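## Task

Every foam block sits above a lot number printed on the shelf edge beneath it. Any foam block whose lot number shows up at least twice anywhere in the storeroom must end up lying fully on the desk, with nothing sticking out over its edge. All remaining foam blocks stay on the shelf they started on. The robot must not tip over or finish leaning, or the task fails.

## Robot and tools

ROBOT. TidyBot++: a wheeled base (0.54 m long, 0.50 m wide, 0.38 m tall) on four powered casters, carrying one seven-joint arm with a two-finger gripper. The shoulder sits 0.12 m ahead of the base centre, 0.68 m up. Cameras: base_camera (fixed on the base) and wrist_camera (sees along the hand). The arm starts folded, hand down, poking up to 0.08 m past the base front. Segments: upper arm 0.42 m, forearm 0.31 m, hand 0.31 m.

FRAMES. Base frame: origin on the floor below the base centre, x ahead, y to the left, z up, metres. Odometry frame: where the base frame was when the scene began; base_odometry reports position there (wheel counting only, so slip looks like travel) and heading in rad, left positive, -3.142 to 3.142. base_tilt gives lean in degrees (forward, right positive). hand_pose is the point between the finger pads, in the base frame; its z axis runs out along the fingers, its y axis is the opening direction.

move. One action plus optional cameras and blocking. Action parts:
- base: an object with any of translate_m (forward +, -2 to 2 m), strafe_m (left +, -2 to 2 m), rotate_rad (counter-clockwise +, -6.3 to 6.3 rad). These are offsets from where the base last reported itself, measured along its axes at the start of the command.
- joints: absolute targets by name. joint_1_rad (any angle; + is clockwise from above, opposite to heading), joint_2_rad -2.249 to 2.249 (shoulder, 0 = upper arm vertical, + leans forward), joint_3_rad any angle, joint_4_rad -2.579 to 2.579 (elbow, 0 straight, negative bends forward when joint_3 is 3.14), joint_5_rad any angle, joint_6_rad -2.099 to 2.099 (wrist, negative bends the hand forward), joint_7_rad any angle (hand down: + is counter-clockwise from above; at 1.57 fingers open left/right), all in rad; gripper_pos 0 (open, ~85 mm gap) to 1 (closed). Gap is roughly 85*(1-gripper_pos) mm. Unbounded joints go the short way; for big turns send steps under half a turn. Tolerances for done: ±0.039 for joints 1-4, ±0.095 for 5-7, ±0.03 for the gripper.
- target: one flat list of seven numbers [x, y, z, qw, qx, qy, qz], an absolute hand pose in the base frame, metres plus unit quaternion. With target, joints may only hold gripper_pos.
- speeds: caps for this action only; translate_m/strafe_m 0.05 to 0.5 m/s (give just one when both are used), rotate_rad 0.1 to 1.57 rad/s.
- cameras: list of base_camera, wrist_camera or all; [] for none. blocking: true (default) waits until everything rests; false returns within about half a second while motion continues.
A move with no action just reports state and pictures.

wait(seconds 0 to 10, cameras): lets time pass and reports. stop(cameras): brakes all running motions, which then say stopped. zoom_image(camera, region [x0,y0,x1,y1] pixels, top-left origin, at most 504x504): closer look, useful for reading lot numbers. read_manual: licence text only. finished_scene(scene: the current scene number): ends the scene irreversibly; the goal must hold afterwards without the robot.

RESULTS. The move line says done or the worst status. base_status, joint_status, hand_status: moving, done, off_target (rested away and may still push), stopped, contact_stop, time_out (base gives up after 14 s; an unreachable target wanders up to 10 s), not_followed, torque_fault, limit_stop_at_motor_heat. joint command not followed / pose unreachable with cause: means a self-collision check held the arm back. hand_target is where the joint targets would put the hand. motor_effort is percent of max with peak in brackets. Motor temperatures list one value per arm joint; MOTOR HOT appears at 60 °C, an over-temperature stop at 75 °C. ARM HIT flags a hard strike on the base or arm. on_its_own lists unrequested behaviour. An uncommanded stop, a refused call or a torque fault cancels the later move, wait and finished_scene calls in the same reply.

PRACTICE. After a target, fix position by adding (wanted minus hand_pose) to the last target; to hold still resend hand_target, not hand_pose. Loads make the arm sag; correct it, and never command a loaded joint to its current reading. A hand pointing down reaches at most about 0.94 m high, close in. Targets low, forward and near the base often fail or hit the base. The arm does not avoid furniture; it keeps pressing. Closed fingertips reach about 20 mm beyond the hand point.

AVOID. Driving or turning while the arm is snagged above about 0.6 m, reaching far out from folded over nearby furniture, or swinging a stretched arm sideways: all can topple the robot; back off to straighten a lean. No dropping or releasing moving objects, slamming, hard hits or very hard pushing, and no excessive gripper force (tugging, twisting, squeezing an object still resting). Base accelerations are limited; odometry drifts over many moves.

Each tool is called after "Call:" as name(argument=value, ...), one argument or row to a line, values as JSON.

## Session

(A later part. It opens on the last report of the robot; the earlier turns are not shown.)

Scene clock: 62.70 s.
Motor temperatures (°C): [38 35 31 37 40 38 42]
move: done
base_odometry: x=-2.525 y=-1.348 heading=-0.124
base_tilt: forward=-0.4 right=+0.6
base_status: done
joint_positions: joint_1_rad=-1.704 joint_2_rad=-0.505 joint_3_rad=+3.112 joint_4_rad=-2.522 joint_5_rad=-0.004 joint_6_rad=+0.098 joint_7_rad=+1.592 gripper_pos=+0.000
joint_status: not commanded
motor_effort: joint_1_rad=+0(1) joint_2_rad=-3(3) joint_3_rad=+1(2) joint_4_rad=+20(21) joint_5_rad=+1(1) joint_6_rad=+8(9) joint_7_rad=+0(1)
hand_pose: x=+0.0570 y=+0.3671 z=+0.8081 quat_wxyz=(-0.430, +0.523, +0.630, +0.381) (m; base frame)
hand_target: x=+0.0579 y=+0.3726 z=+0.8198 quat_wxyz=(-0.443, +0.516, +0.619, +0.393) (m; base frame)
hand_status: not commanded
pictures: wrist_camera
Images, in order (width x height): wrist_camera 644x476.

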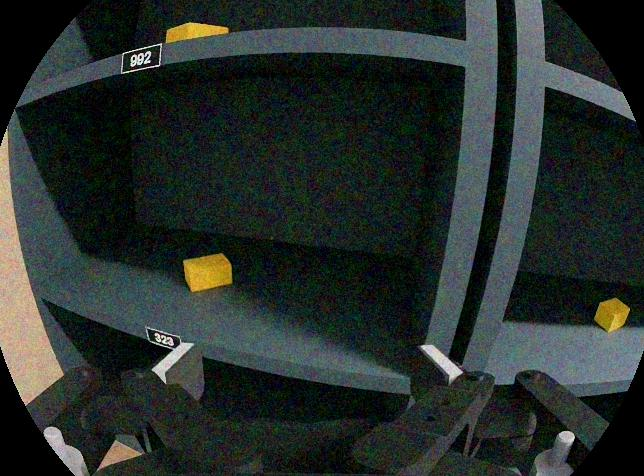

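Call:
move(
  joints={"joint_1_rad":-2.5},
  cameras=["wrist_camera"],
)

Scene clock: 64.93 s.
Motor temperatures (°C): [38 35 31 37 40 38 42]
move: done
base_odometry: x=-2.525 y=-1.348 heading=-0.124
base_tilt: forward=-0.4 right=+0.6
base_status: not commanded
joint_positions: joint_1_rad=-2.481 joint_2_rad=-0.505 joint_3_rad=+3.112 joint_4_rad=-2.522 joint_5_rad=-0.004 joint_6_rad=+0.098 joint_7_rad=+1.592 gripper_pos=+0.000
joint_status: all done
motor_effort: joint_1_rad=+0(2) joint_2_rad=-2(3) joint_3_rad=+1(1) joint_4_rad=+20(21) joint_5_rad=+1(1) joint_6_rad=+8(9) joint_7_rad=-1(1)
hand_pose: x=-0.1826 y=+0.2183 z=+0.8081 quat_wxyz=(-0.542, +0.245, +0.781, +0.189) (m; base frame)
hand_target: x=-0.1909 y=+0.2157 z=+0.8198 quat_wxyz=(-0.561, +0.234, +0.771, +0.190) (m; base frame)
hand_status: not commanded
pictures: wrist_camera
Images, in order (width x height): wrist_camera 644x476.

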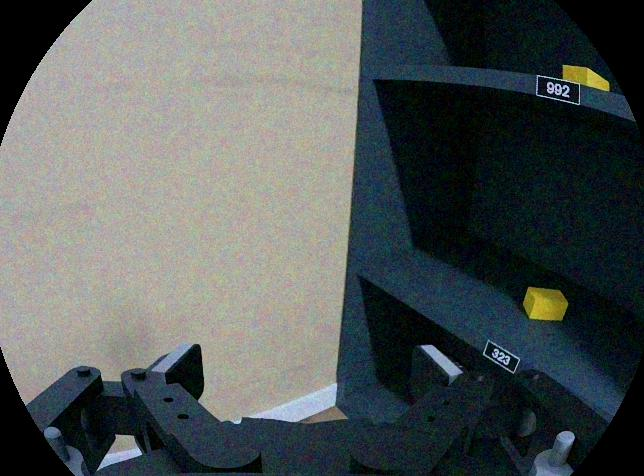

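Call:
move(
  base={"translate_m":1.8,"strafe_m":0.1},
  joints={"joint_1_rad":-1.4},
  cameras=["wrist_camera"],
)

Call:
move(
  base={"translate_m":1.93,"strafe_m":0.1},
  joints={"joint_1_rad":-1.7},
)

Scene clock: 70.37 s.
Motor temperatures (°C): [38 35 31 37 40 38 42]
move: done
base_odometry: x=-0.726 y=-1.472 heading=-0.124
base_tilt: forward=-0.3 right=+0.6
base_status: done
joint_positions: joint_1_rad=-1.418 joint_2_rad=-0.505 joint_3_rad=+3.112 joint_4_rad=-2.522 joint_5_rad=-0.004 joint_6_rad=+0.099 joint_7_rad=+1.592 gripper_pos=+0.000
joint_status: all done
motor_effort: joint_1_rad=+0(1) joint_2_rad=-2(5) joint_3_rad=+1(2) joint_4_rad=+20(21) joint_5_rad=+1(1) joint_6_rad=+8(9) joint_7_rad=+0(1)
hand_pose: x=+0.1630 y=+0.3700 z=+0.8082 quat_wxyz=(-0.371, +0.607, +0.549, +0.438) (m; base frame)
hand_target: x=+0.1707 y=+0.3740 z=+0.8198 quat_wxyz=(-0.379, +0.603, +0.535, +0.455) (m; base frame)
hand_status: not commanded
pictures: wrist_camera
Images, in order (width x height): wrist_camera 644x476.

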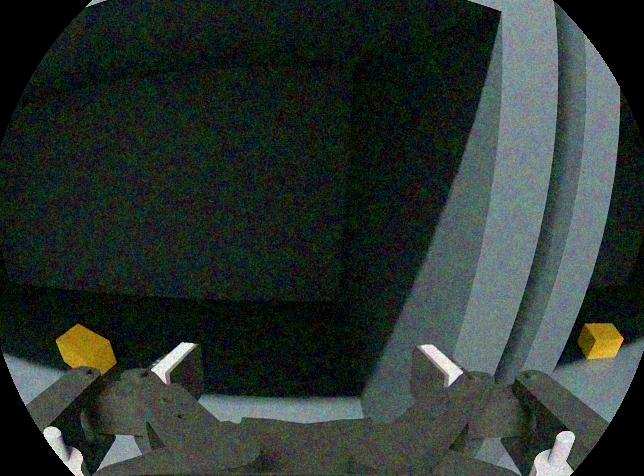

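Scene clock: 76.10 s.
Motor temperatures (°C): [38 35 31 37 40 38 42]
move: off_target
base_odometry: x=+1.201 y=-1.611 heading=-0.125
base_tilt: forward=-0.5 right=+0.6
base_status: done
joint_positions: joint_1_rad=-1.967 joint_2_rad=-0.367 joint_3_rad=+2.823 joint_4_rad=-2.449 joint_5_rad=+0.002 joint_6_rad=+0.161 joint_7_rad=+1.591 gripper_pos=+0.001
joint_status: joint_1_rad off_target (ended at -1.967, target -1.700)
motor_effort: joint_1_rad=+48(56) joint_2_rad=-31(37) joint_3_rad=+57(68) joint_4_rad=+2(22) joint_5_rad=-9(9) joint_6_rad=+0(10) joint_7_rad=+0(2)
hand_pose: x=-0.1588 y=+0.3080 z=+0.8048 quat_wxyz=(-0.489, +0.311, +0.762, +0.287) (m; base frame)
hand_target: x=+0.0579 y=+0.3726 z=+0.8198 quat_wxyz=(-0.443, +0.516, +0.619, +0.393) (m; base frame)
hand_status: not commanded
pictures: base_camera, wrist_camera
Images, in order (width x height): base_camera 644x364, wrist_camera 644x476.

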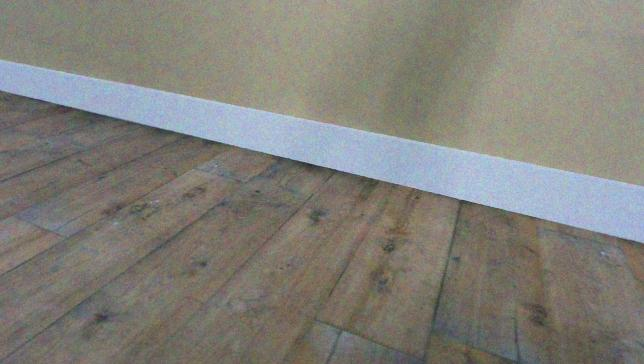

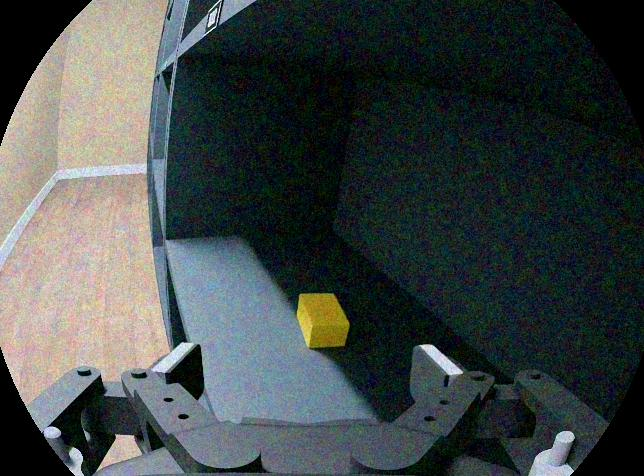

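Call:
move(
  base={"translate_m":-0.15,"strafe_m":-0.3},
  speeds={"strafe_m":0.2},
)

Call:
move(
  joints={"joint_1_rad":-1.9,"joint_2_rad":-0.5,"joint_3_rad":3.113,"joint_4_rad":-2.522,"joint_5_rad":0,"joint_6_rad":0.15},
)

Scene clock: 78.70 s.
Motor temperatures (°C): [38 35 31 37 40 38 42]
move: done
base_odometry: x=+1.014 y=-1.890 heading=-0.125
base_tilt: forward=-0.4 right=+0.6
base_status: done
joint_positions: joint_1_rad=-1.691 joint_2_rad=-0.514 joint_3_rad=+3.123 joint_4_rad=-2.529 joint_5_rad=+0.002 joint_6_rad=+0.150 joint_7_rad=+1.591 gripper_pos=+0.000
joint_status: not commanded
on_its_own: joint_1_rad moved +0.276 to your old target -1.700
motor_effort: joint_1_rad=+0(46) joint_2_rad=-3(55) joint_3_rad=+1(56) joint_4_rad=+21(24) joint_5_rad=+1(9) joint_6_rad=+9(10) joint_7_rad=+0(3)
hand_pose: x=+0.0651 y=+0.3708 z=+0.8230 quat_wxyz=(-0.443, +0.519, +0.613, +0.399) (m; base frame)
hand_target: x=+0.0579 y=+0.3726 z=+0.8198 quat_wxyz=(-0.443, +0.516, +0.619, +0.393) (m; base frame)
hand_status: not commanded
pictures: base_camera, wrist_camera
Images, in order (width x height): base_camera 644x364, wrist_camera 644x476.

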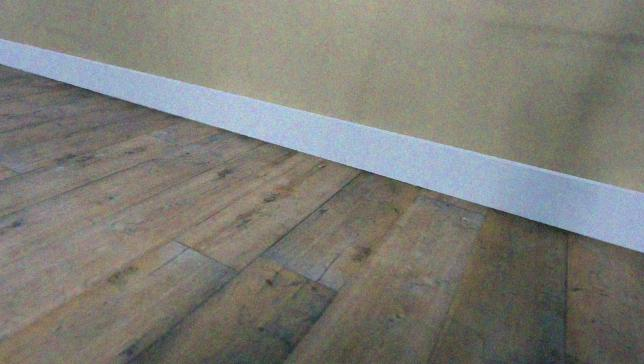

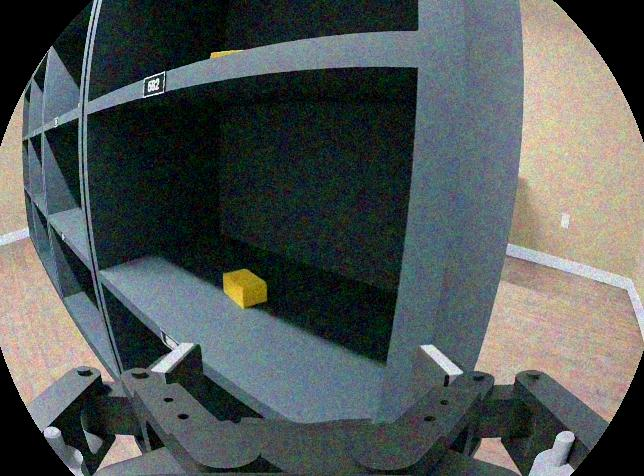

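Scene clock: 79.87 s.
Motor temperatures (°C): [38 35 31 37 40 38 42]
move: done
base_odometry: x=+1.014 y=-1.890 heading=-0.125
base_tilt: forward=-0.4 right=+0.6
base_status: not commanded
joint_positions: joint_1_rad=-1.882 joint_2_rad=-0.514 joint_3_rad=+3.123 joint_4_rad=-2.529 joint_5_rad=+0.002 joint_6_rad=+0.150 joint_7_rad=+1.591 gripper_pos=+0.000
joint_status: all done
motor_effort: joint_1_rad=+0(2) joint_2_rad=-2(3) joint_3_rad=+1(2) joint_4_rad=+20(22) joint_5_rad=+1(2) joint_6_rad=+8(9) joint_7_rad=+0(1)
hand_pose: x=-0.0042 y=+0.3539 z=+0.8230 quat_wxyz=(-0.479, +0.458, +0.659, +0.355) (m; base frame)
hand_target: x=-0.0153 y=+0.3536 z=+0.8214 quat_wxyz=(-0.480, +0.450, +0.668, +0.348) (m; base frame)
hand_status: not commanded
pictures: base_camera, wrist_camera
Images, in order (width x height): base_camera 644x364, wrist_camera 644x476.

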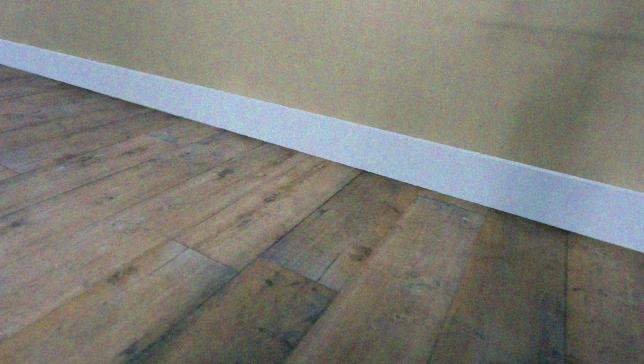

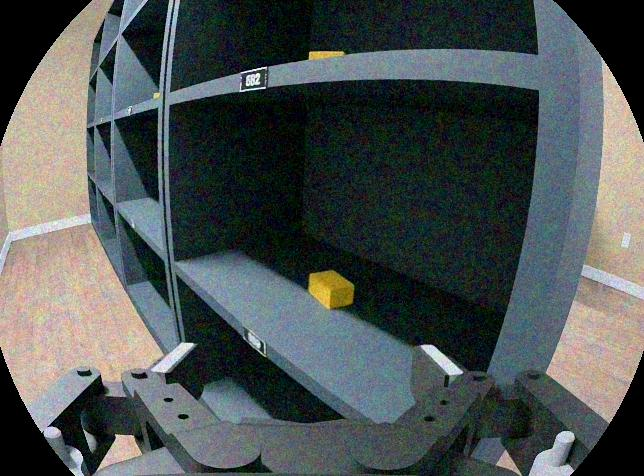

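Call:
move(
  base={"rotate_rad":-0.35},
  joints={"joint_1_rad":-1.6},
)

Scene clock: 81.93 s.
Motor temperatures (°C): [38 35 31 37 40 38 42]
move: done
base_odometry: x=+1.014 y=-1.890 heading=-0.475
base_tilt: forward=-0.4 right=+0.6
base_status: done
joint_positions: joint_1_rad=-1.617 joint_2_rad=-0.514 joint_3_rad=+3.123 joint_4_rad=-2.529 joint_5_rad=+0.002 joint_6_rad=+0.150 joint_7_rad=+1.591 gripper_pos=+0.000
joint_status: all done
motor_effort: joint_1_rad=-1(2) joint_2_rad=-2(3) joint_3_rad=+1(2) joint_4_rad=+21(21) joint_5_rad=+1(1) joint_6_rad=+8(9) joint_7_rad=+0(0)
hand_pose: x=+0.0925 y=+0.3739 z=+0.8228 quat_wxyz=(-0.427, +0.541, +0.593, +0.415) (m; base frame)
hand_target: x=+0.0952 y=+0.3775 z=+0.8214 quat_wxyz=(-0.422, +0.545, +0.593, +0.416) (m; base frame)
hand_status: not commanded
pictures: base_camera, wrist_camera
Images, in order (width x height): base_camera 644x364, wrist_camera 644x476.

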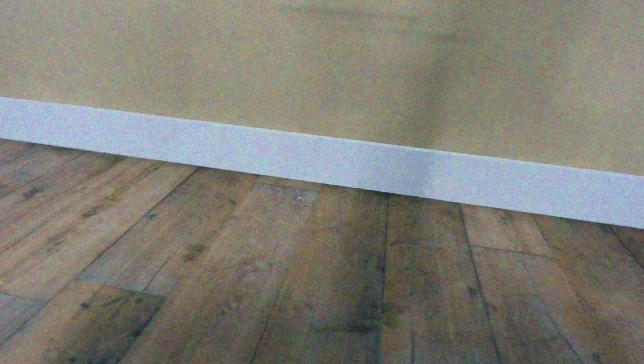

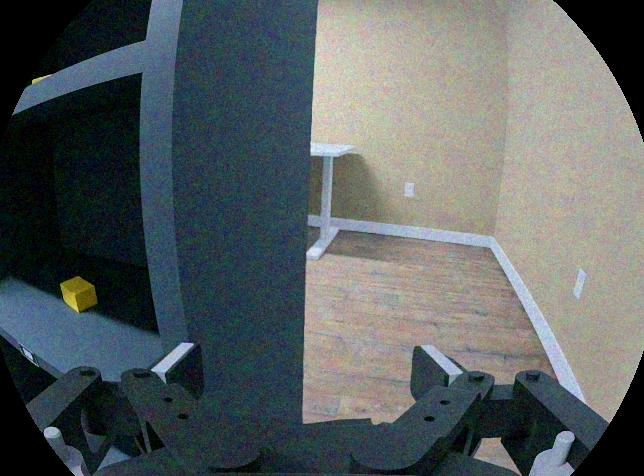

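Call:
move(
  base={"rotate_rad":-0.12},
  cameras=[],
)

Call:
move(
  base={"translate_m":0.36},
)

Scene clock: 83.03 s.
Motor temperatures (°C): [38 35 31 37 40 38 42]
move: done
base_odometry: x=+1.014 y=-1.890 heading=-0.594
base_tilt: forward=-0.4 right=+0.6
base_status: done
joint_positions: joint_1_rad=-1.614 joint_2_rad=-0.514 joint_3_rad=+3.122 joint_4_rad=-2.529 joint_5_rad=+0.002 joint_6_rad=+0.150 joint_7_rad=+1.591 gripper_pos=+0.000
joint_status: not commanded
motor_effort: joint_1_rad=+0(1) joint_2_rad=-3(4) joint_3_rad=+1(1) joint_4_rad=+20(22) joint_5_rad=+1(1) joint_6_rad=+8(9) joint_7_rad=+0(1)
hand_pose: x=+0.0939 y=+0.3740 z=+0.8227 quat_wxyz=(-0.427, +0.542, +0.593, +0.416) (m; base frame)
hand_target: x=+0.0952 y=+0.3775 z=+0.8214 quat_wxyz=(-0.422, +0.545, +0.593, +0.416) (m; base frame)
hand_status: not commanded
pictures: none
No camera images: "cameras" was empty.

Scene clock: 84.97 s.
Motor temperatures (°C): [38 35 31 37 40 38 42]
move: done
base_odometry: x=+1.313 y=-2.092 heading=-0.595
base_tilt: forward=-0.3 right=+0.6
base_status: done
joint_positions: joint_1_rad=-1.614 joint_2_rad=-0.514 joint_3_rad=+3.121 joint_4_rad=-2.529 joint_5_rad=+0.002 joint_6_rad=+0.150 joint_7_rad=+1.591 gripper_pos=+0.000
joint_status: not commanded
motor_effort: joint_1_rad=+0(1) joint_2_rad=-2(3) joint_3_rad=+1(3) joint_4_rad=+20(21) joint_5_rad=+0(1) joint_6_rad=+9(9) joint_7_rad=+0(1)
hand_pose: x=+0.0933 y=+0.3740 z=+0.8227 quat_wxyz=(-0.427, +0.542, +0.593, +0.416) (m; base frame)
hand_target: x=+0.0952 y=+0.3775 z=+0.8214 quat_wxyz=(-0.422, +0.545, +0.593, +0.416) (m; base frame)
hand_status: not commanded
pictures: base_camera, wrist_camera
Images, in order (width x height): base_camera 644x364, wrist_camera 644x476.

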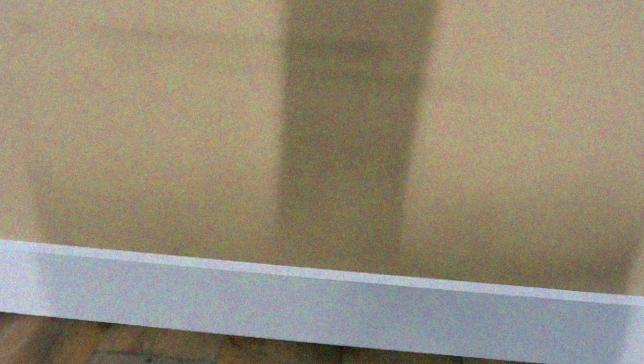

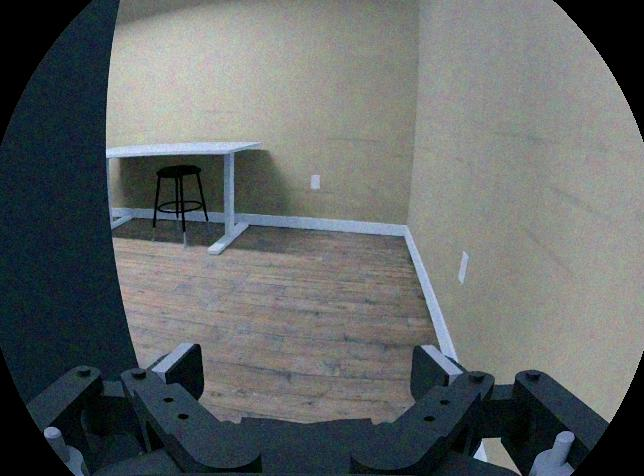

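Call:
move(
  base={"rotate_rad":-0.1},
)

Call:
move(
  base={"strafe_m":1.0},
  speeds={"strafe_m":0.3},
)

Scene clock: 86.00 s.
Motor temperatures (°C): [38 35 31 37 40 38 42]
move: done
base_odometry: x=+1.313 y=-2.092 heading=-0.695
base_tilt: forward=-0.3 right=+0.6
base_status: done
joint_positions: joint_1_rad=-1.612 joint_2_rad=-0.513 joint_3_rad=+3.121 joint_4_rad=-2.529 joint_5_rad=+0.002 joint_6_rad=+0.150 joint_7_rad=+1.591 gripper_pos=+0.000
joint_status: not commanded
motor_effort: joint_1_rad=+0(1) joint_2_rad=-2(4) joint_3_rad=+1(1) joint_4_rad=+20(22) joint_5_rad=+1(1) joint_6_rad=+8(9) joint_7_rad=+0(1)
hand_pose: x=+0.0939 y=+0.3741 z=+0.8225 quat_wxyz=(-0.426, +0.542, +0.593, +0.416) (m; base frame)
hand_target: x=+0.0952 y=+0.3775 z=+0.8214 quat_wxyz=(-0.422, +0.545, +0.593, +0.416) (m; base frame)
hand_status: not commanded
pictures: base_camera, wrist_camera
Images, in order (width x height): base_camera 644x364, wrist_camera 644x476.

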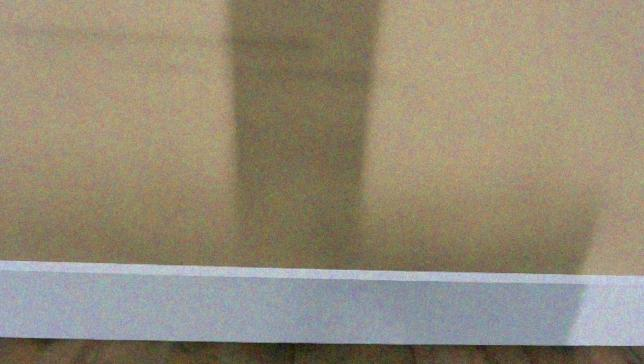

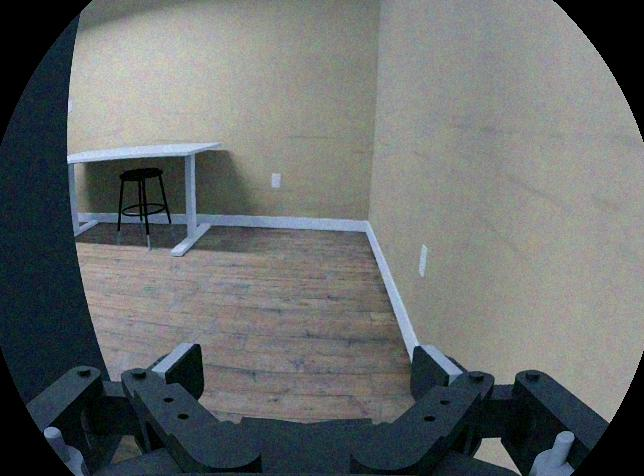

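Scene clock: 90.23 s.
Motor temperatures (°C): [38 35 31 37 40 38 42]
move: done
base_odometry: x=+1.953 y=-1.324 heading=-0.695
base_tilt: forward=-0.4 right=+0.6
base_status: done
joint_positions: joint_1_rad=-1.612 joint_2_rad=-0.503 joint_3_rad=+3.121 joint_4_rad=-2.528 joint_5_rad=+0.002 joint_6_rad=+0.150 joint_7_rad=+1.591 gripper_pos=+0.000
joint_status: not commanded
motor_effort: joint_1_rad=+0(1) joint_2_rad=-3(6) joint_3_rad=+1(2) joint_4_rad=+20(22) joint_5_rad=+1(1) joint_6_rad=+9(9) joint_7_rad=+0(1)
hand_pose: x=+0.0938 y=+0.3755 z=+0.8191 quat_wxyz=(-0.424, +0.544, +0.595, +0.413) (m; base frame)
hand_target: x=+0.0952 y=+0.3775 z=+0.8214 quat_wxyz=(-0.422, +0.545, +0.593, +0.416) (m; base frame)
hand_status: not commanded
pictures: base_camera, wrist_camera
Images, in order (width x height): base_camera 644x364, wrist_camera 644x476.

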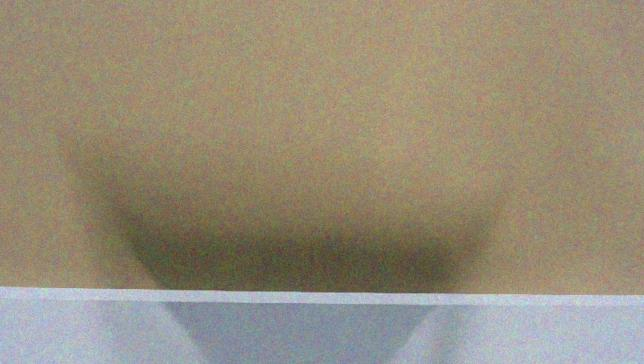

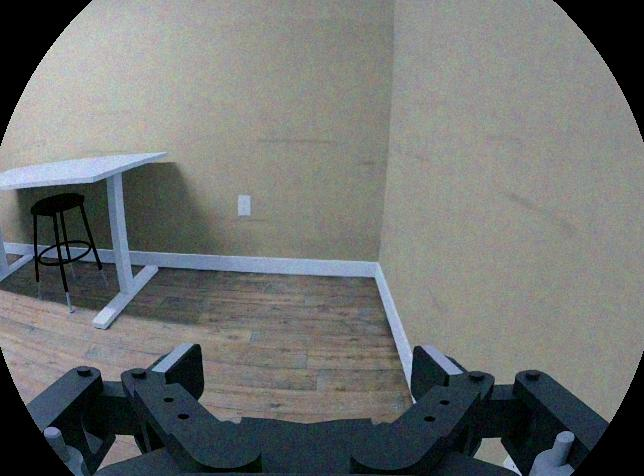

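Call:
move(
  base={"strafe_m":0.85,"translate_m":-0.08},
  joints={"joint_1_rad":-2.8,"joint_6_rad":0.4},
)

Call:
move(
  joints={"joint_1_rad":-3.2},
  base={"translate_m":-1.5},
)

Scene clock: 93.23 s.
Motor temperatures (°C): [38 35 31 37 40 38 42]
move: done
base_odometry: x=+2.436 y=-0.620 heading=-0.696
base_tilt: forward=-0.3 right=+0.6
base_status: done
joint_positions: joint_1_rad=-2.781 joint_2_rad=-0.504 joint_3_rad=+3.121 joint_4_rad=-2.528 joint_5_rad=+0.002 joint_6_rad=+0.343 joint_7_rad=+1.591 gripper_pos=+0.000
joint_status: all done
motor_effort: joint_1_rad=+0(2) joint_2_rad=-2(4) joint_3_rad=+1(1) joint_4_rad=+21(22) joint_5_rad=+1(1) joint_6_rad=+9(10) joint_7_rad=+0(1)
hand_pose: x=-0.2483 y=+0.1271 z=+0.8780 quat_wxyz=(-0.655, +0.115, +0.736, +0.124) (m; base frame)
hand_target: x=-0.2547 y=+0.1178 z=+0.8978 quat_wxyz=(-0.678, +0.102, +0.718, +0.121) (m; base frame)
hand_status: not commanded
pictures: base_camera, wrist_camera
Images, in order (width x height): base_camera 644x364, wrist_camera 644x476.

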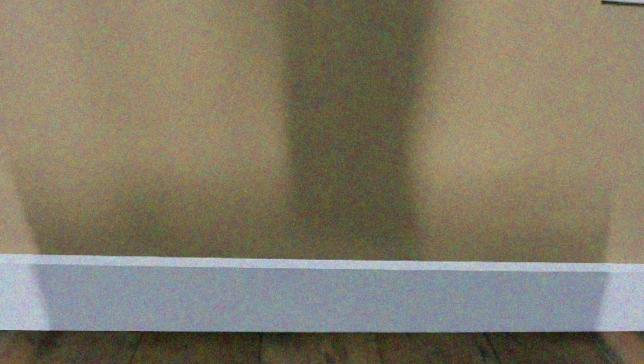

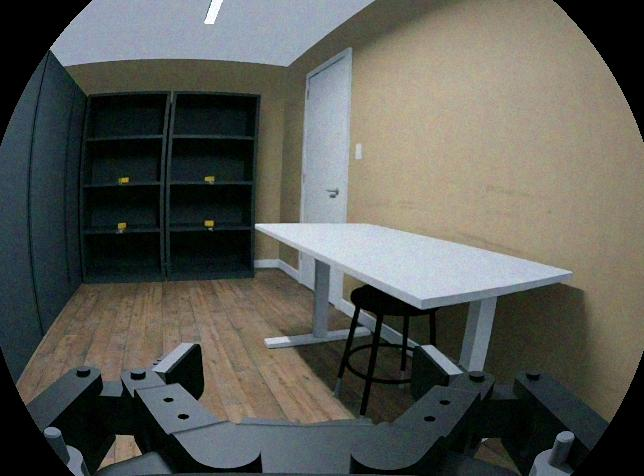

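Scene clock: 96.93 s.
Motor temperatures (°C): [38 35 31 37 40 38 42]
move: done
base_odometry: x=+1.285 y=+0.342 heading=-0.696
base_tilt: forward=-0.4 right=+0.6
base_status: done
joint_positions: joint_1_rad=-3.182 joint_2_rad=-0.502 joint_3_rad=+3.121 joint_4_rad=-2.528 joint_5_rad=+0.002 joint_6_rad=+0.348 joint_7_rad=+1.591 gripper_pos=+0.000
joint_status: all done
motor_effort: joint_1_rad=+0(2) joint_2_rad=-3(6) joint_3_rad=+1(1) joint_4_rad=+21(22) joint_5_rad=+1(1) joint_6_rad=+8(10) joint_7_rad=+0(1)
hand_pose: x=-0.2693 y=-0.0262 z=+0.8788 quat_wxyz=(-0.668, -0.033, +0.743, -0.009) (m; base frame)
hand_target: x=-0.2711 y=-0.0370 z=+0.8978 quat_wxyz=(-0.689, -0.043, +0.724, -0.017) (m; base frame)
hand_status: not commanded
pictures: base_camera, wrist_camera
Images, in order (width x height): base_camera 644x364, wrist_camera 644x476.

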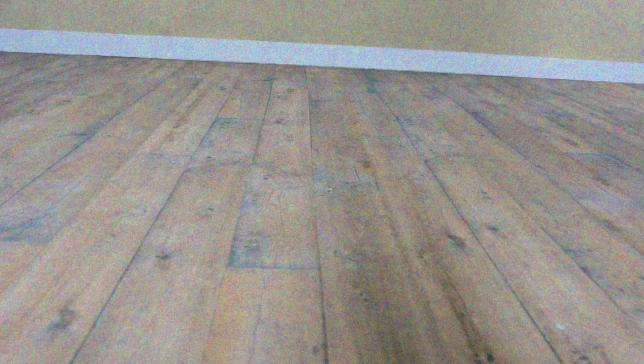

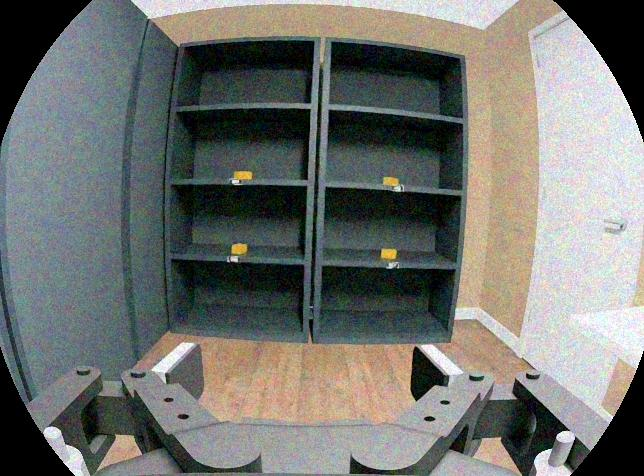

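Call:
move(
  base={"translate_m":-0.8},
  cameras=["wrist_camera"],
)

Call:
zoom_image(
  camera="wrist_camera",
  region=[180, 170, 280, 320],
)

Call:
zoom_image(
  camera="wrist_camera",
  region=[380, 170, 480, 320],
)

Scene clock: 99.77 s.
Motor temperatures (°C): [38 35 31 37 40 38 42]
move: done
base_odometry: x=+0.671 y=+0.855 heading=-0.696
base_tilt: forward=-0.4 right=+0.6
base_status: done
joint_positions: joint_1_rad=-3.182 joint_2_rad=-0.502 joint_3_rad=+3.121 joint_4_rad=-2.528 joint_5_rad=+0.002 joint_6_rad=+0.349 joint_7_rad=+1.591 gripper_pos=+0.000
joint_status: not commanded
motor_effort: joint_1_rad=+0(1) joint_2_rad=-2(6) joint_3_rad=+1(1) joint_4_rad=+21(22) joint_5_rad=+1(1) joint_6_rad=+9(9) joint_7_rad=+0(1)
hand_pose: x=-0.2694 y=-0.0262 z=+0.8793 quat_wxyz=(-0.668, -0.033, +0.743, -0.009) (m; base frame)
hand_target: x=-0.2711 y=-0.0370 z=+0.8978 quat_wxyz=(-0.689, -0.043, +0.724, -0.017) (m; base frame)
hand_status: not commanded
pictures: wrist_camera
Images, in order (width x height): wrist_camera 644x476.

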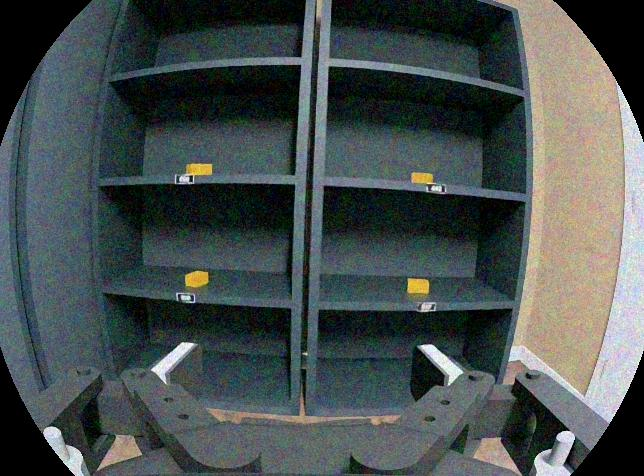

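Scaled by 3.360.

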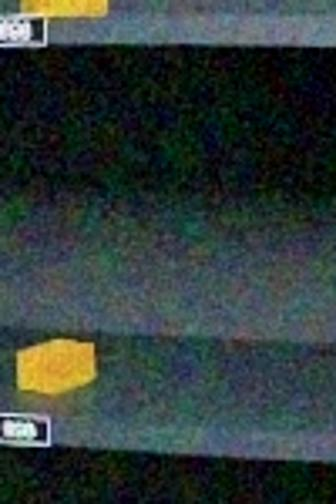

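Scaled by 3.360.

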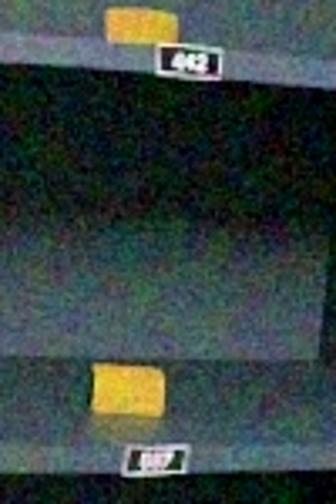

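Call:
move(
  base={"rotate_rad":3.12},
  joints={"joint_1_rad":-0.1},
)

Call:
move(
  base={"translate_m":0.25},
  joints={"joint_1_rad":0.0},
)

Call:
zoom_image(
  camera="wrist_camera",
  region=[80, 130, 300, 380],
)

Call:
zoom_image(
  camera="wrist_camera",
  region=[350, 130, 570, 380],
)

Scene clock: 103.97 s.
Motor temperatures (°C): [38 35 31 37 40 38 42]
move: done
base_odometry: x=+0.671 y=+0.855 heading=+2.423
base_tilt: forward=-0.4 right=+0.6
base_status: done
joint_positions: joint_1_rad=-0.119 joint_2_rad=-0.502 joint_3_rad=+3.121 joint_4_rad=-2.528 joint_5_rad=+0.002 joint_6_rad=+0.349 joint_7_rad=+1.591 gripper_pos=+0.000
joint_status: all done
motor_effort: joint_1_rad=+0(2) joint_2_rad=-2(4) joint_3_rad=+1(1) joint_4_rad=+21(22) joint_5_rad=+1(1) joint_6_rad=+9(9) joint_7_rad=+0(1)
hand_pose: x=+0.5041 y=+0.0566 z=+0.8793 quat_wxyz=(-0.035, +0.741, +0.062, +0.668) (m; base frame)
hand_target: x=+0.5072 y=+0.0532 z=+0.8978 quat_wxyz=(-0.031, +0.723, +0.058, +0.688) (m; base frame)
hand_status: not commanded
pictures: base_camera, wrist_camera
Images, in order (width x height): base_camera 644x364, wrist_camera 644x476.

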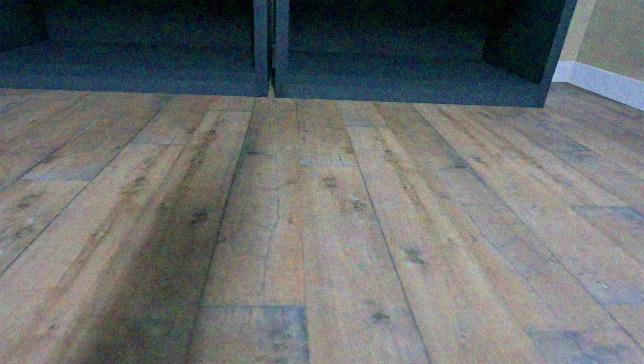

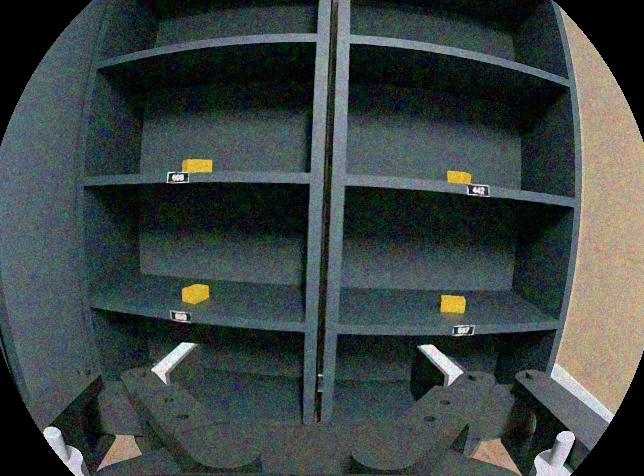

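Scene clock: 105.60 s.
Motor temperatures (°C): [38 35 31 37 40 38 42]
move: done
base_odometry: x=+0.483 y=+1.020 heading=+2.424
base_tilt: forward=-0.3 right=+0.6
base_status: done
joint_positions: joint_1_rad=-0.017 joint_2_rad=-0.497 joint_3_rad=+3.121 joint_4_rad=-2.528 joint_5_rad=+0.002 joint_6_rad=+0.350 joint_7_rad=+1.591 gripper_pos=+0.000
joint_status: all done
motor_effort: joint_1_rad=+0(2) joint_2_rad=-3(5) joint_3_rad=+1(2) joint_4_rad=+21(22) joint_5_rad=+1(1) joint_6_rad=+8(9) joint_7_rad=+0(1)
hand_pose: x=+0.5090 y=+0.0172 z=+0.8778 quat_wxyz=(-0.001, +0.745, +0.025, +0.667) (m; base frame)
hand_target: x=+0.5106 y=+0.0142 z=+0.8978 quat_wxyz=(+0.004, +0.725, +0.021, +0.689) (m; base frame)
hand_status: not commanded
pictures: base_camera, wrist_camera
Images, in order (width x height): base_camera 644x364, wrist_camera 644x476.

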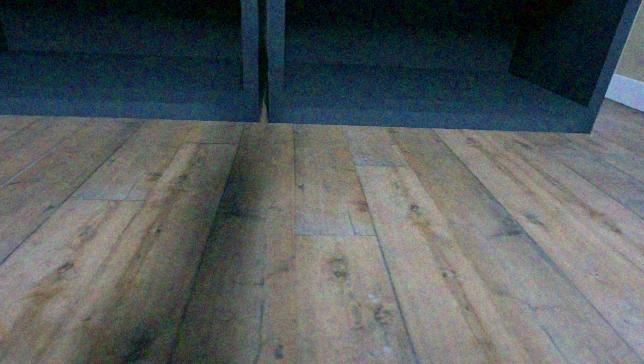

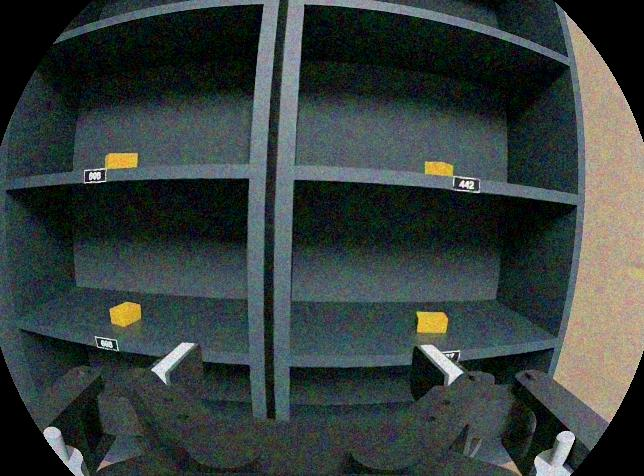

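Scaled by 2.016.

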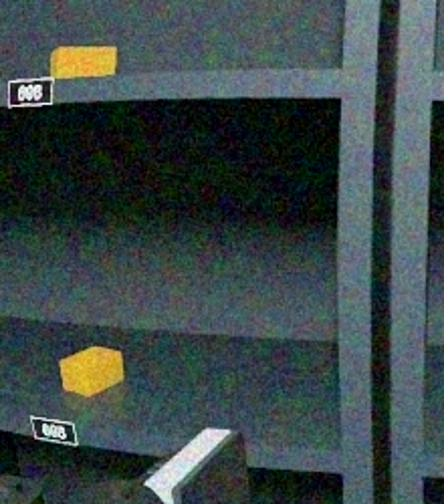

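Scaled by 2.016.

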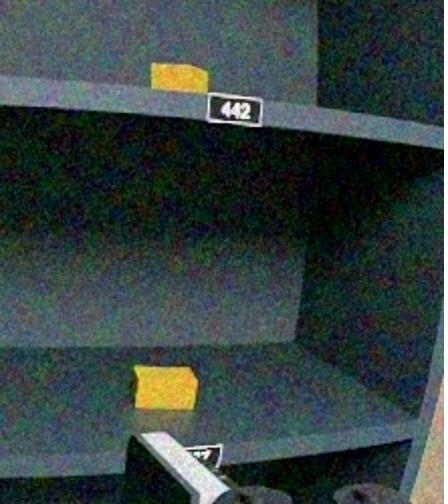

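Call:
move(
  base={"translate_m":0.1,"strafe_m":0.3},
  cameras=["wrist_camera"],
)

Call:
zoom_image(
  camera="wrist_camera",
  region=[120, 130, 320, 400],
)

Scene clock: 107.60 s.
Motor temperatures (°C): [38 35 31 37 40 38 42]
move: done
base_odometry: x=+0.210 y=+0.859 heading=+2.423
base_tilt: forward=-0.4 right=+0.6
base_status: done
joint_positions: joint_1_rad=-0.017 joint_2_rad=-0.497 joint_3_rad=+3.118 joint_4_rad=-2.528 joint_5_rad=+0.002 joint_6_rad=+0.350 joint_7_rad=+1.591 gripper_pos=+0.000
joint_status: not commanded
motor_effort: joint_1_rad=+0(1) joint_2_rad=-3(4) joint_3_rad=+1(3) joint_4_rad=+21(22) joint_5_rad=+1(1) joint_6_rad=+8(9) joint_7_rad=+0(1)
hand_pose: x=+0.5090 y=+0.0182 z=+0.8779 quat_wxyz=(-0.001, +0.744, +0.026, +0.667) (m; base frame)
hand_target: x=+0.5106 y=+0.0142 z=+0.8978 quat_wxyz=(+0.004, +0.725, +0.021, +0.689) (m; base frame)
hand_status: not commanded
pictures: wrist_camera
Images, in order (width x height): wrist_camera 644x476.

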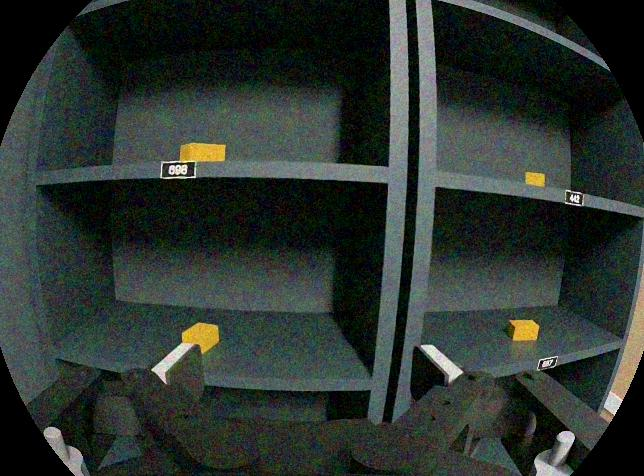

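Scaled by 1.867.

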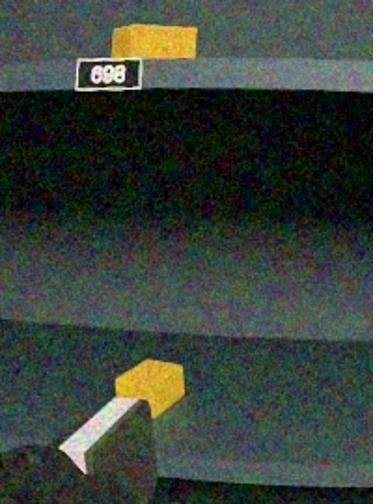

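Call:
move(
  joints={"joint_6_rad":-0.35},
  cameras=["wrist_camera"],
)

Call:
zoom_image(
  camera="wrist_camera",
  region=[80, 130, 320, 300],
)

Call:
zoom_image(
  camera="wrist_camera",
  region=[440, 130, 640, 300],
)

Scene clock: 109.23 s.
Motor temperatures (°C): [38 35 31 37 40 38 42]
move: done
base_odometry: x=+0.210 y=+0.859 heading=+2.423
base_tilt: forward=-0.3 right=+0.6
base_status: not commanded
joint_positions: joint_1_rad=-0.017 joint_2_rad=-0.497 joint_3_rad=+3.118 joint_4_rad=-2.523 joint_5_rad=+0.002 joint_6_rad=-0.309 joint_7_rad=+1.591 gripper_pos=+0.000
joint_status: all done
motor_effort: joint_1_rad=+0(1) joint_2_rad=-1(3) joint_3_rad=+1(1) joint_4_rad=+19(22) joint_5_rad=+1(1) joint_6_rad=+6(9) joint_7_rad=+0(1)
hand_pose: x=+0.4250 y=+0.0127 z=+0.6978 quat_wxyz=(+0.002, +0.919, +0.029, +0.392) (m; base frame)
hand_target: x=+0.4164 y=+0.0089 z=+0.6902 quat_wxyz=(+0.006, +0.927, +0.024, +0.375) (m; base frame)
hand_status: not commanded
pictures: wrist_camera
Images, in order (width x height): wrist_camera 644x476.

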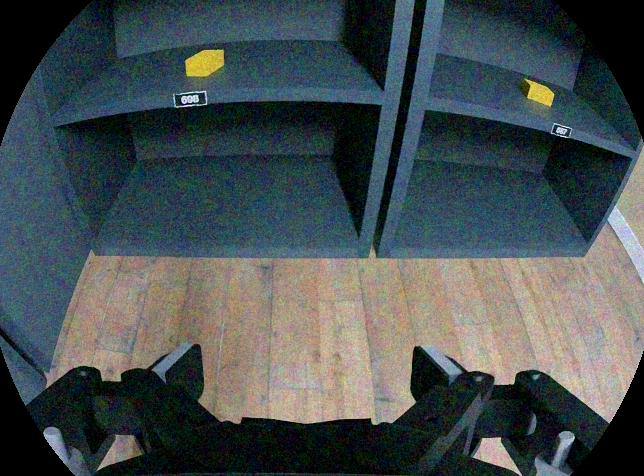

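Scaled by 2.100.

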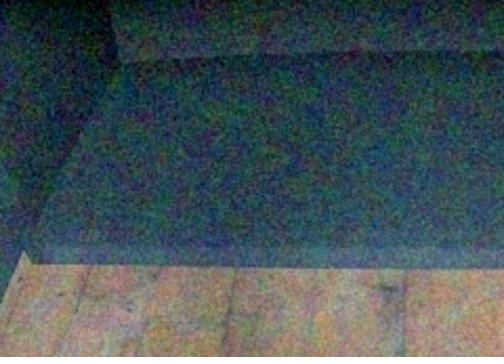

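Scaled by 2.520.

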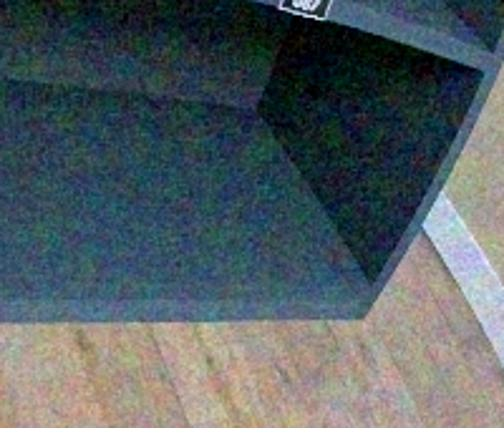

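Call:
zoom_image(
  camera="wrist_camera",
  region=[165, 40, 235, 115],
)

Call:
zoom_image(
  camera="wrist_camera",
  region=[520, 70, 590, 145],
)

Scaled by 6.720.

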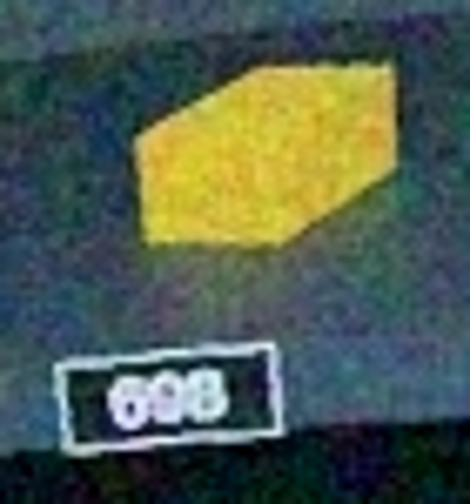

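Scaled by 6.720.

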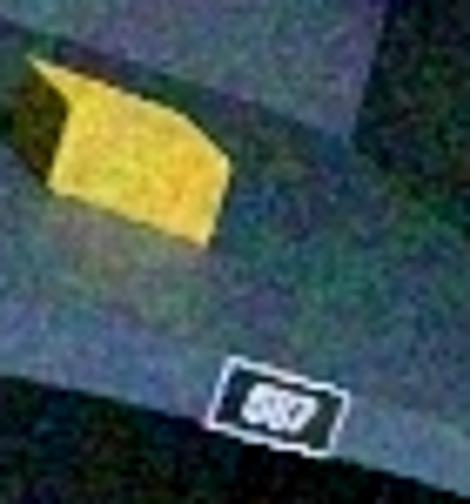

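Call:
move(
  joints={"joint_2_rad":0.115,"joint_4_rad":-1.2,"joint_6_rad":-0.733},
  cameras=[],
)

Call:
move(
  base={"strafe_m":0.26},
)

Scene clock: 113.70 s.
Motor temperatures (°C): [38 35 31 37 40 38 42]
move: done
base_odometry: x=+0.210 y=+0.859 heading=+2.423
base_tilt: forward=-0.3 right=+0.6
base_status: not commanded
joint_positions: joint_1_rad=-0.017 joint_2_rad=+0.088 joint_3_rad=+3.118 joint_4_rad=-1.215 joint_5_rad=+0.002 joint_6_rad=-0.683 joint_7_rad=+1.591 gripper_pos=+0.000
joint_status: all done
motor_effort: joint_1_rad=+0(1) joint_2_rad=-24(24) joint_3_rad=+0(1) joint_4_rad=+21(23) joint_5_rad=+1(1) joint_6_rad=+8(9) joint_7_rad=+0(1)
hand_pose: x=+0.7433 y=+0.0251 z=+1.0585 quat_wxyz=(-0.005, +0.837, +0.025, +0.546) (m; base frame)
hand_target: x=+0.7473 y=+0.0181 z=+1.0364 quat_wxyz=(-0.003, +0.854, +0.020, +0.520) (m; base frame)
hand_status: not commanded
pictures: none
No camera images: "cameras" was empty.

Scene clock: 115.33 s.
Motor temperatures (°C): [38 35 31 37 40 38 42]
move: done
base_odometry: x=+0.039 y=+0.664 heading=+2.423
base_tilt: forward=-0.3 right=+0.6
base_status: done
joint_positions: joint_1_rad=-0.008 joint_2_rad=+0.089 joint_3_rad=+3.111 joint_4_rad=-1.214 joint_5_rad=+0.002 joint_6_rad=-0.685 joint_7_rad=+1.591 gripper_pos=+0.000
joint_status: not commanded
motor_effort: joint_1_rad=+0(4) joint_2_rad=-24(25) joint_3_rad=+0(3) joint_4_rad=+21(22) joint_5_rad=+0(2) joint_6_rad=+8(9) joint_7_rad=+0(1)
hand_pose: x=+0.7433 y=+0.0242 z=+1.0579 quat_wxyz=(-0.005, +0.838, +0.024, +0.545) (m; base frame)
hand_target: x=+0.7473 y=+0.0181 z=+1.0364 quat_wxyz=(-0.003, +0.854, +0.020, +0.520) (m; base frame)
hand_status: not commanded
pictures: base_camera, wrist_camera
Images, in order (width x height): base_camera 644x364, wrist_camera 644x476.

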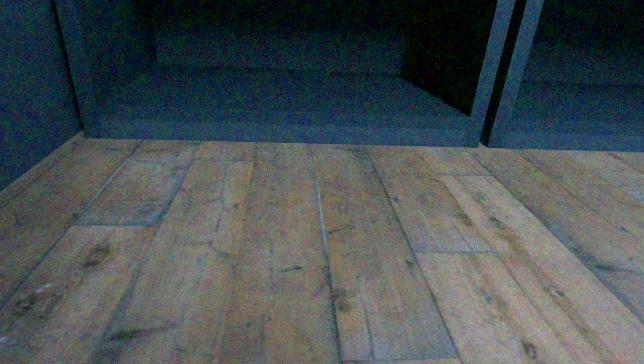

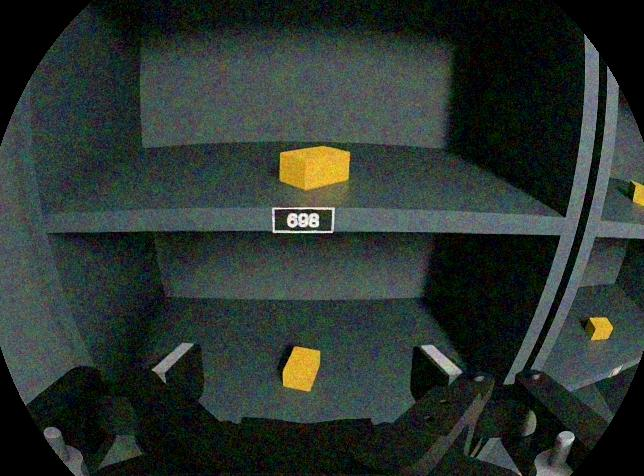

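Call:
zoom_image(
  camera="wrist_camera",
  region=[250, 320, 350, 410],
)

Call:
zoom_image(
  camera="wrist_camera",
  region=[260, 130, 370, 240],
)

Scaled by 5.040.

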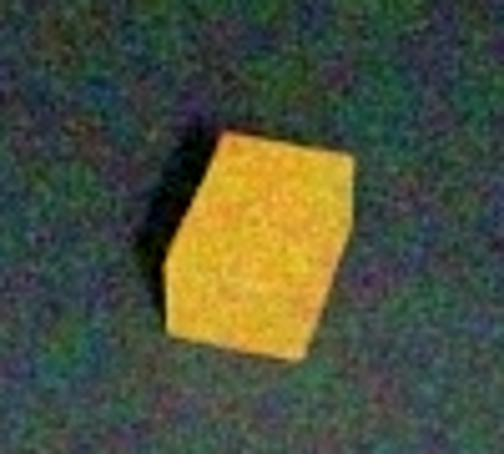

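Scaled by 4.582.

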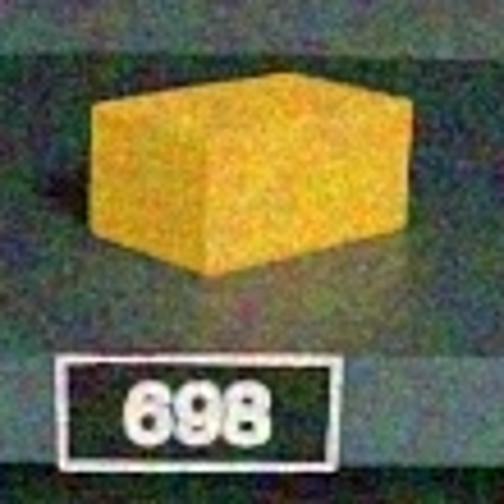

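Call:
move(
  base={"strafe_m":0.2},
  joints={"joint_1_rad":0.21,"joint_2_rad":0.4,"joint_4_rad":-1.871,"joint_6_rad":-0.23,"joint_3_rad":3.13},
  cameras=["wrist_camera"],
)

Call:
move(
  base={"translate_m":0.4},
  speeds={"translate_m":0.25},
)

Scene clock: 120.63 s.
Motor temperatures (°C): [38 35 31 37 40 38 42]
move: time_out
base_odometry: x=-0.084 y=+0.523 heading=+2.422
base_tilt: forward=-0.3 right=+0.6
base_status: strafe_m time_out (by the wheels' count: +0.187 of +0.200)
joint_positions: joint_1_rad=+0.198 joint_2_rad=+0.374 joint_3_rad=+3.124 joint_4_rad=-1.842 joint_5_rad=+0.002 joint_6_rad=-0.284 joint_7_rad=+1.591 gripper_pos=+0.000
joint_status: all done
motor_effort: joint_1_rad=+0(11) joint_2_rad=-30(33) joint_3_rad=+0(8) joint_4_rad=+17(22) joint_5_rad=+1(2) joint_6_rad=+6(9) joint_7_rad=+0(1)
hand_pose: x=+0.7004 y=-0.1057 z=+0.6353 quat_wxyz=(+0.029, +0.946, -0.077, +0.314) (m; base frame)
hand_target: x=+0.6978 y=-0.1152 z=+0.6173 quat_wxyz=(+0.032, +0.945, -0.085, +0.313) (m; base frame)
hand_status: not commanded
pictures: wrist_camera
Images, in order (width x height): wrist_camera 644x476.

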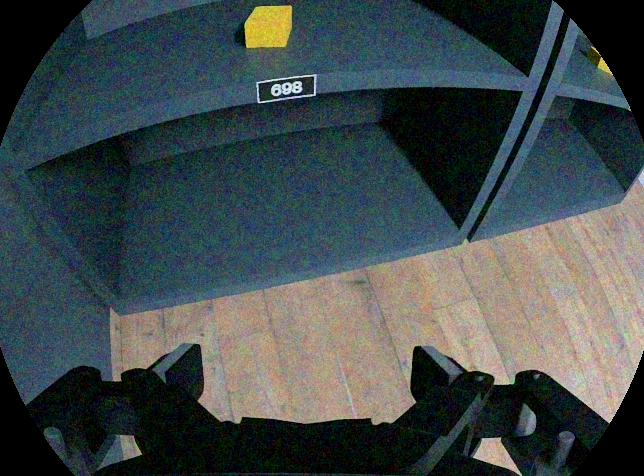

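not run: a stop that you did not command came earlier in this reply.


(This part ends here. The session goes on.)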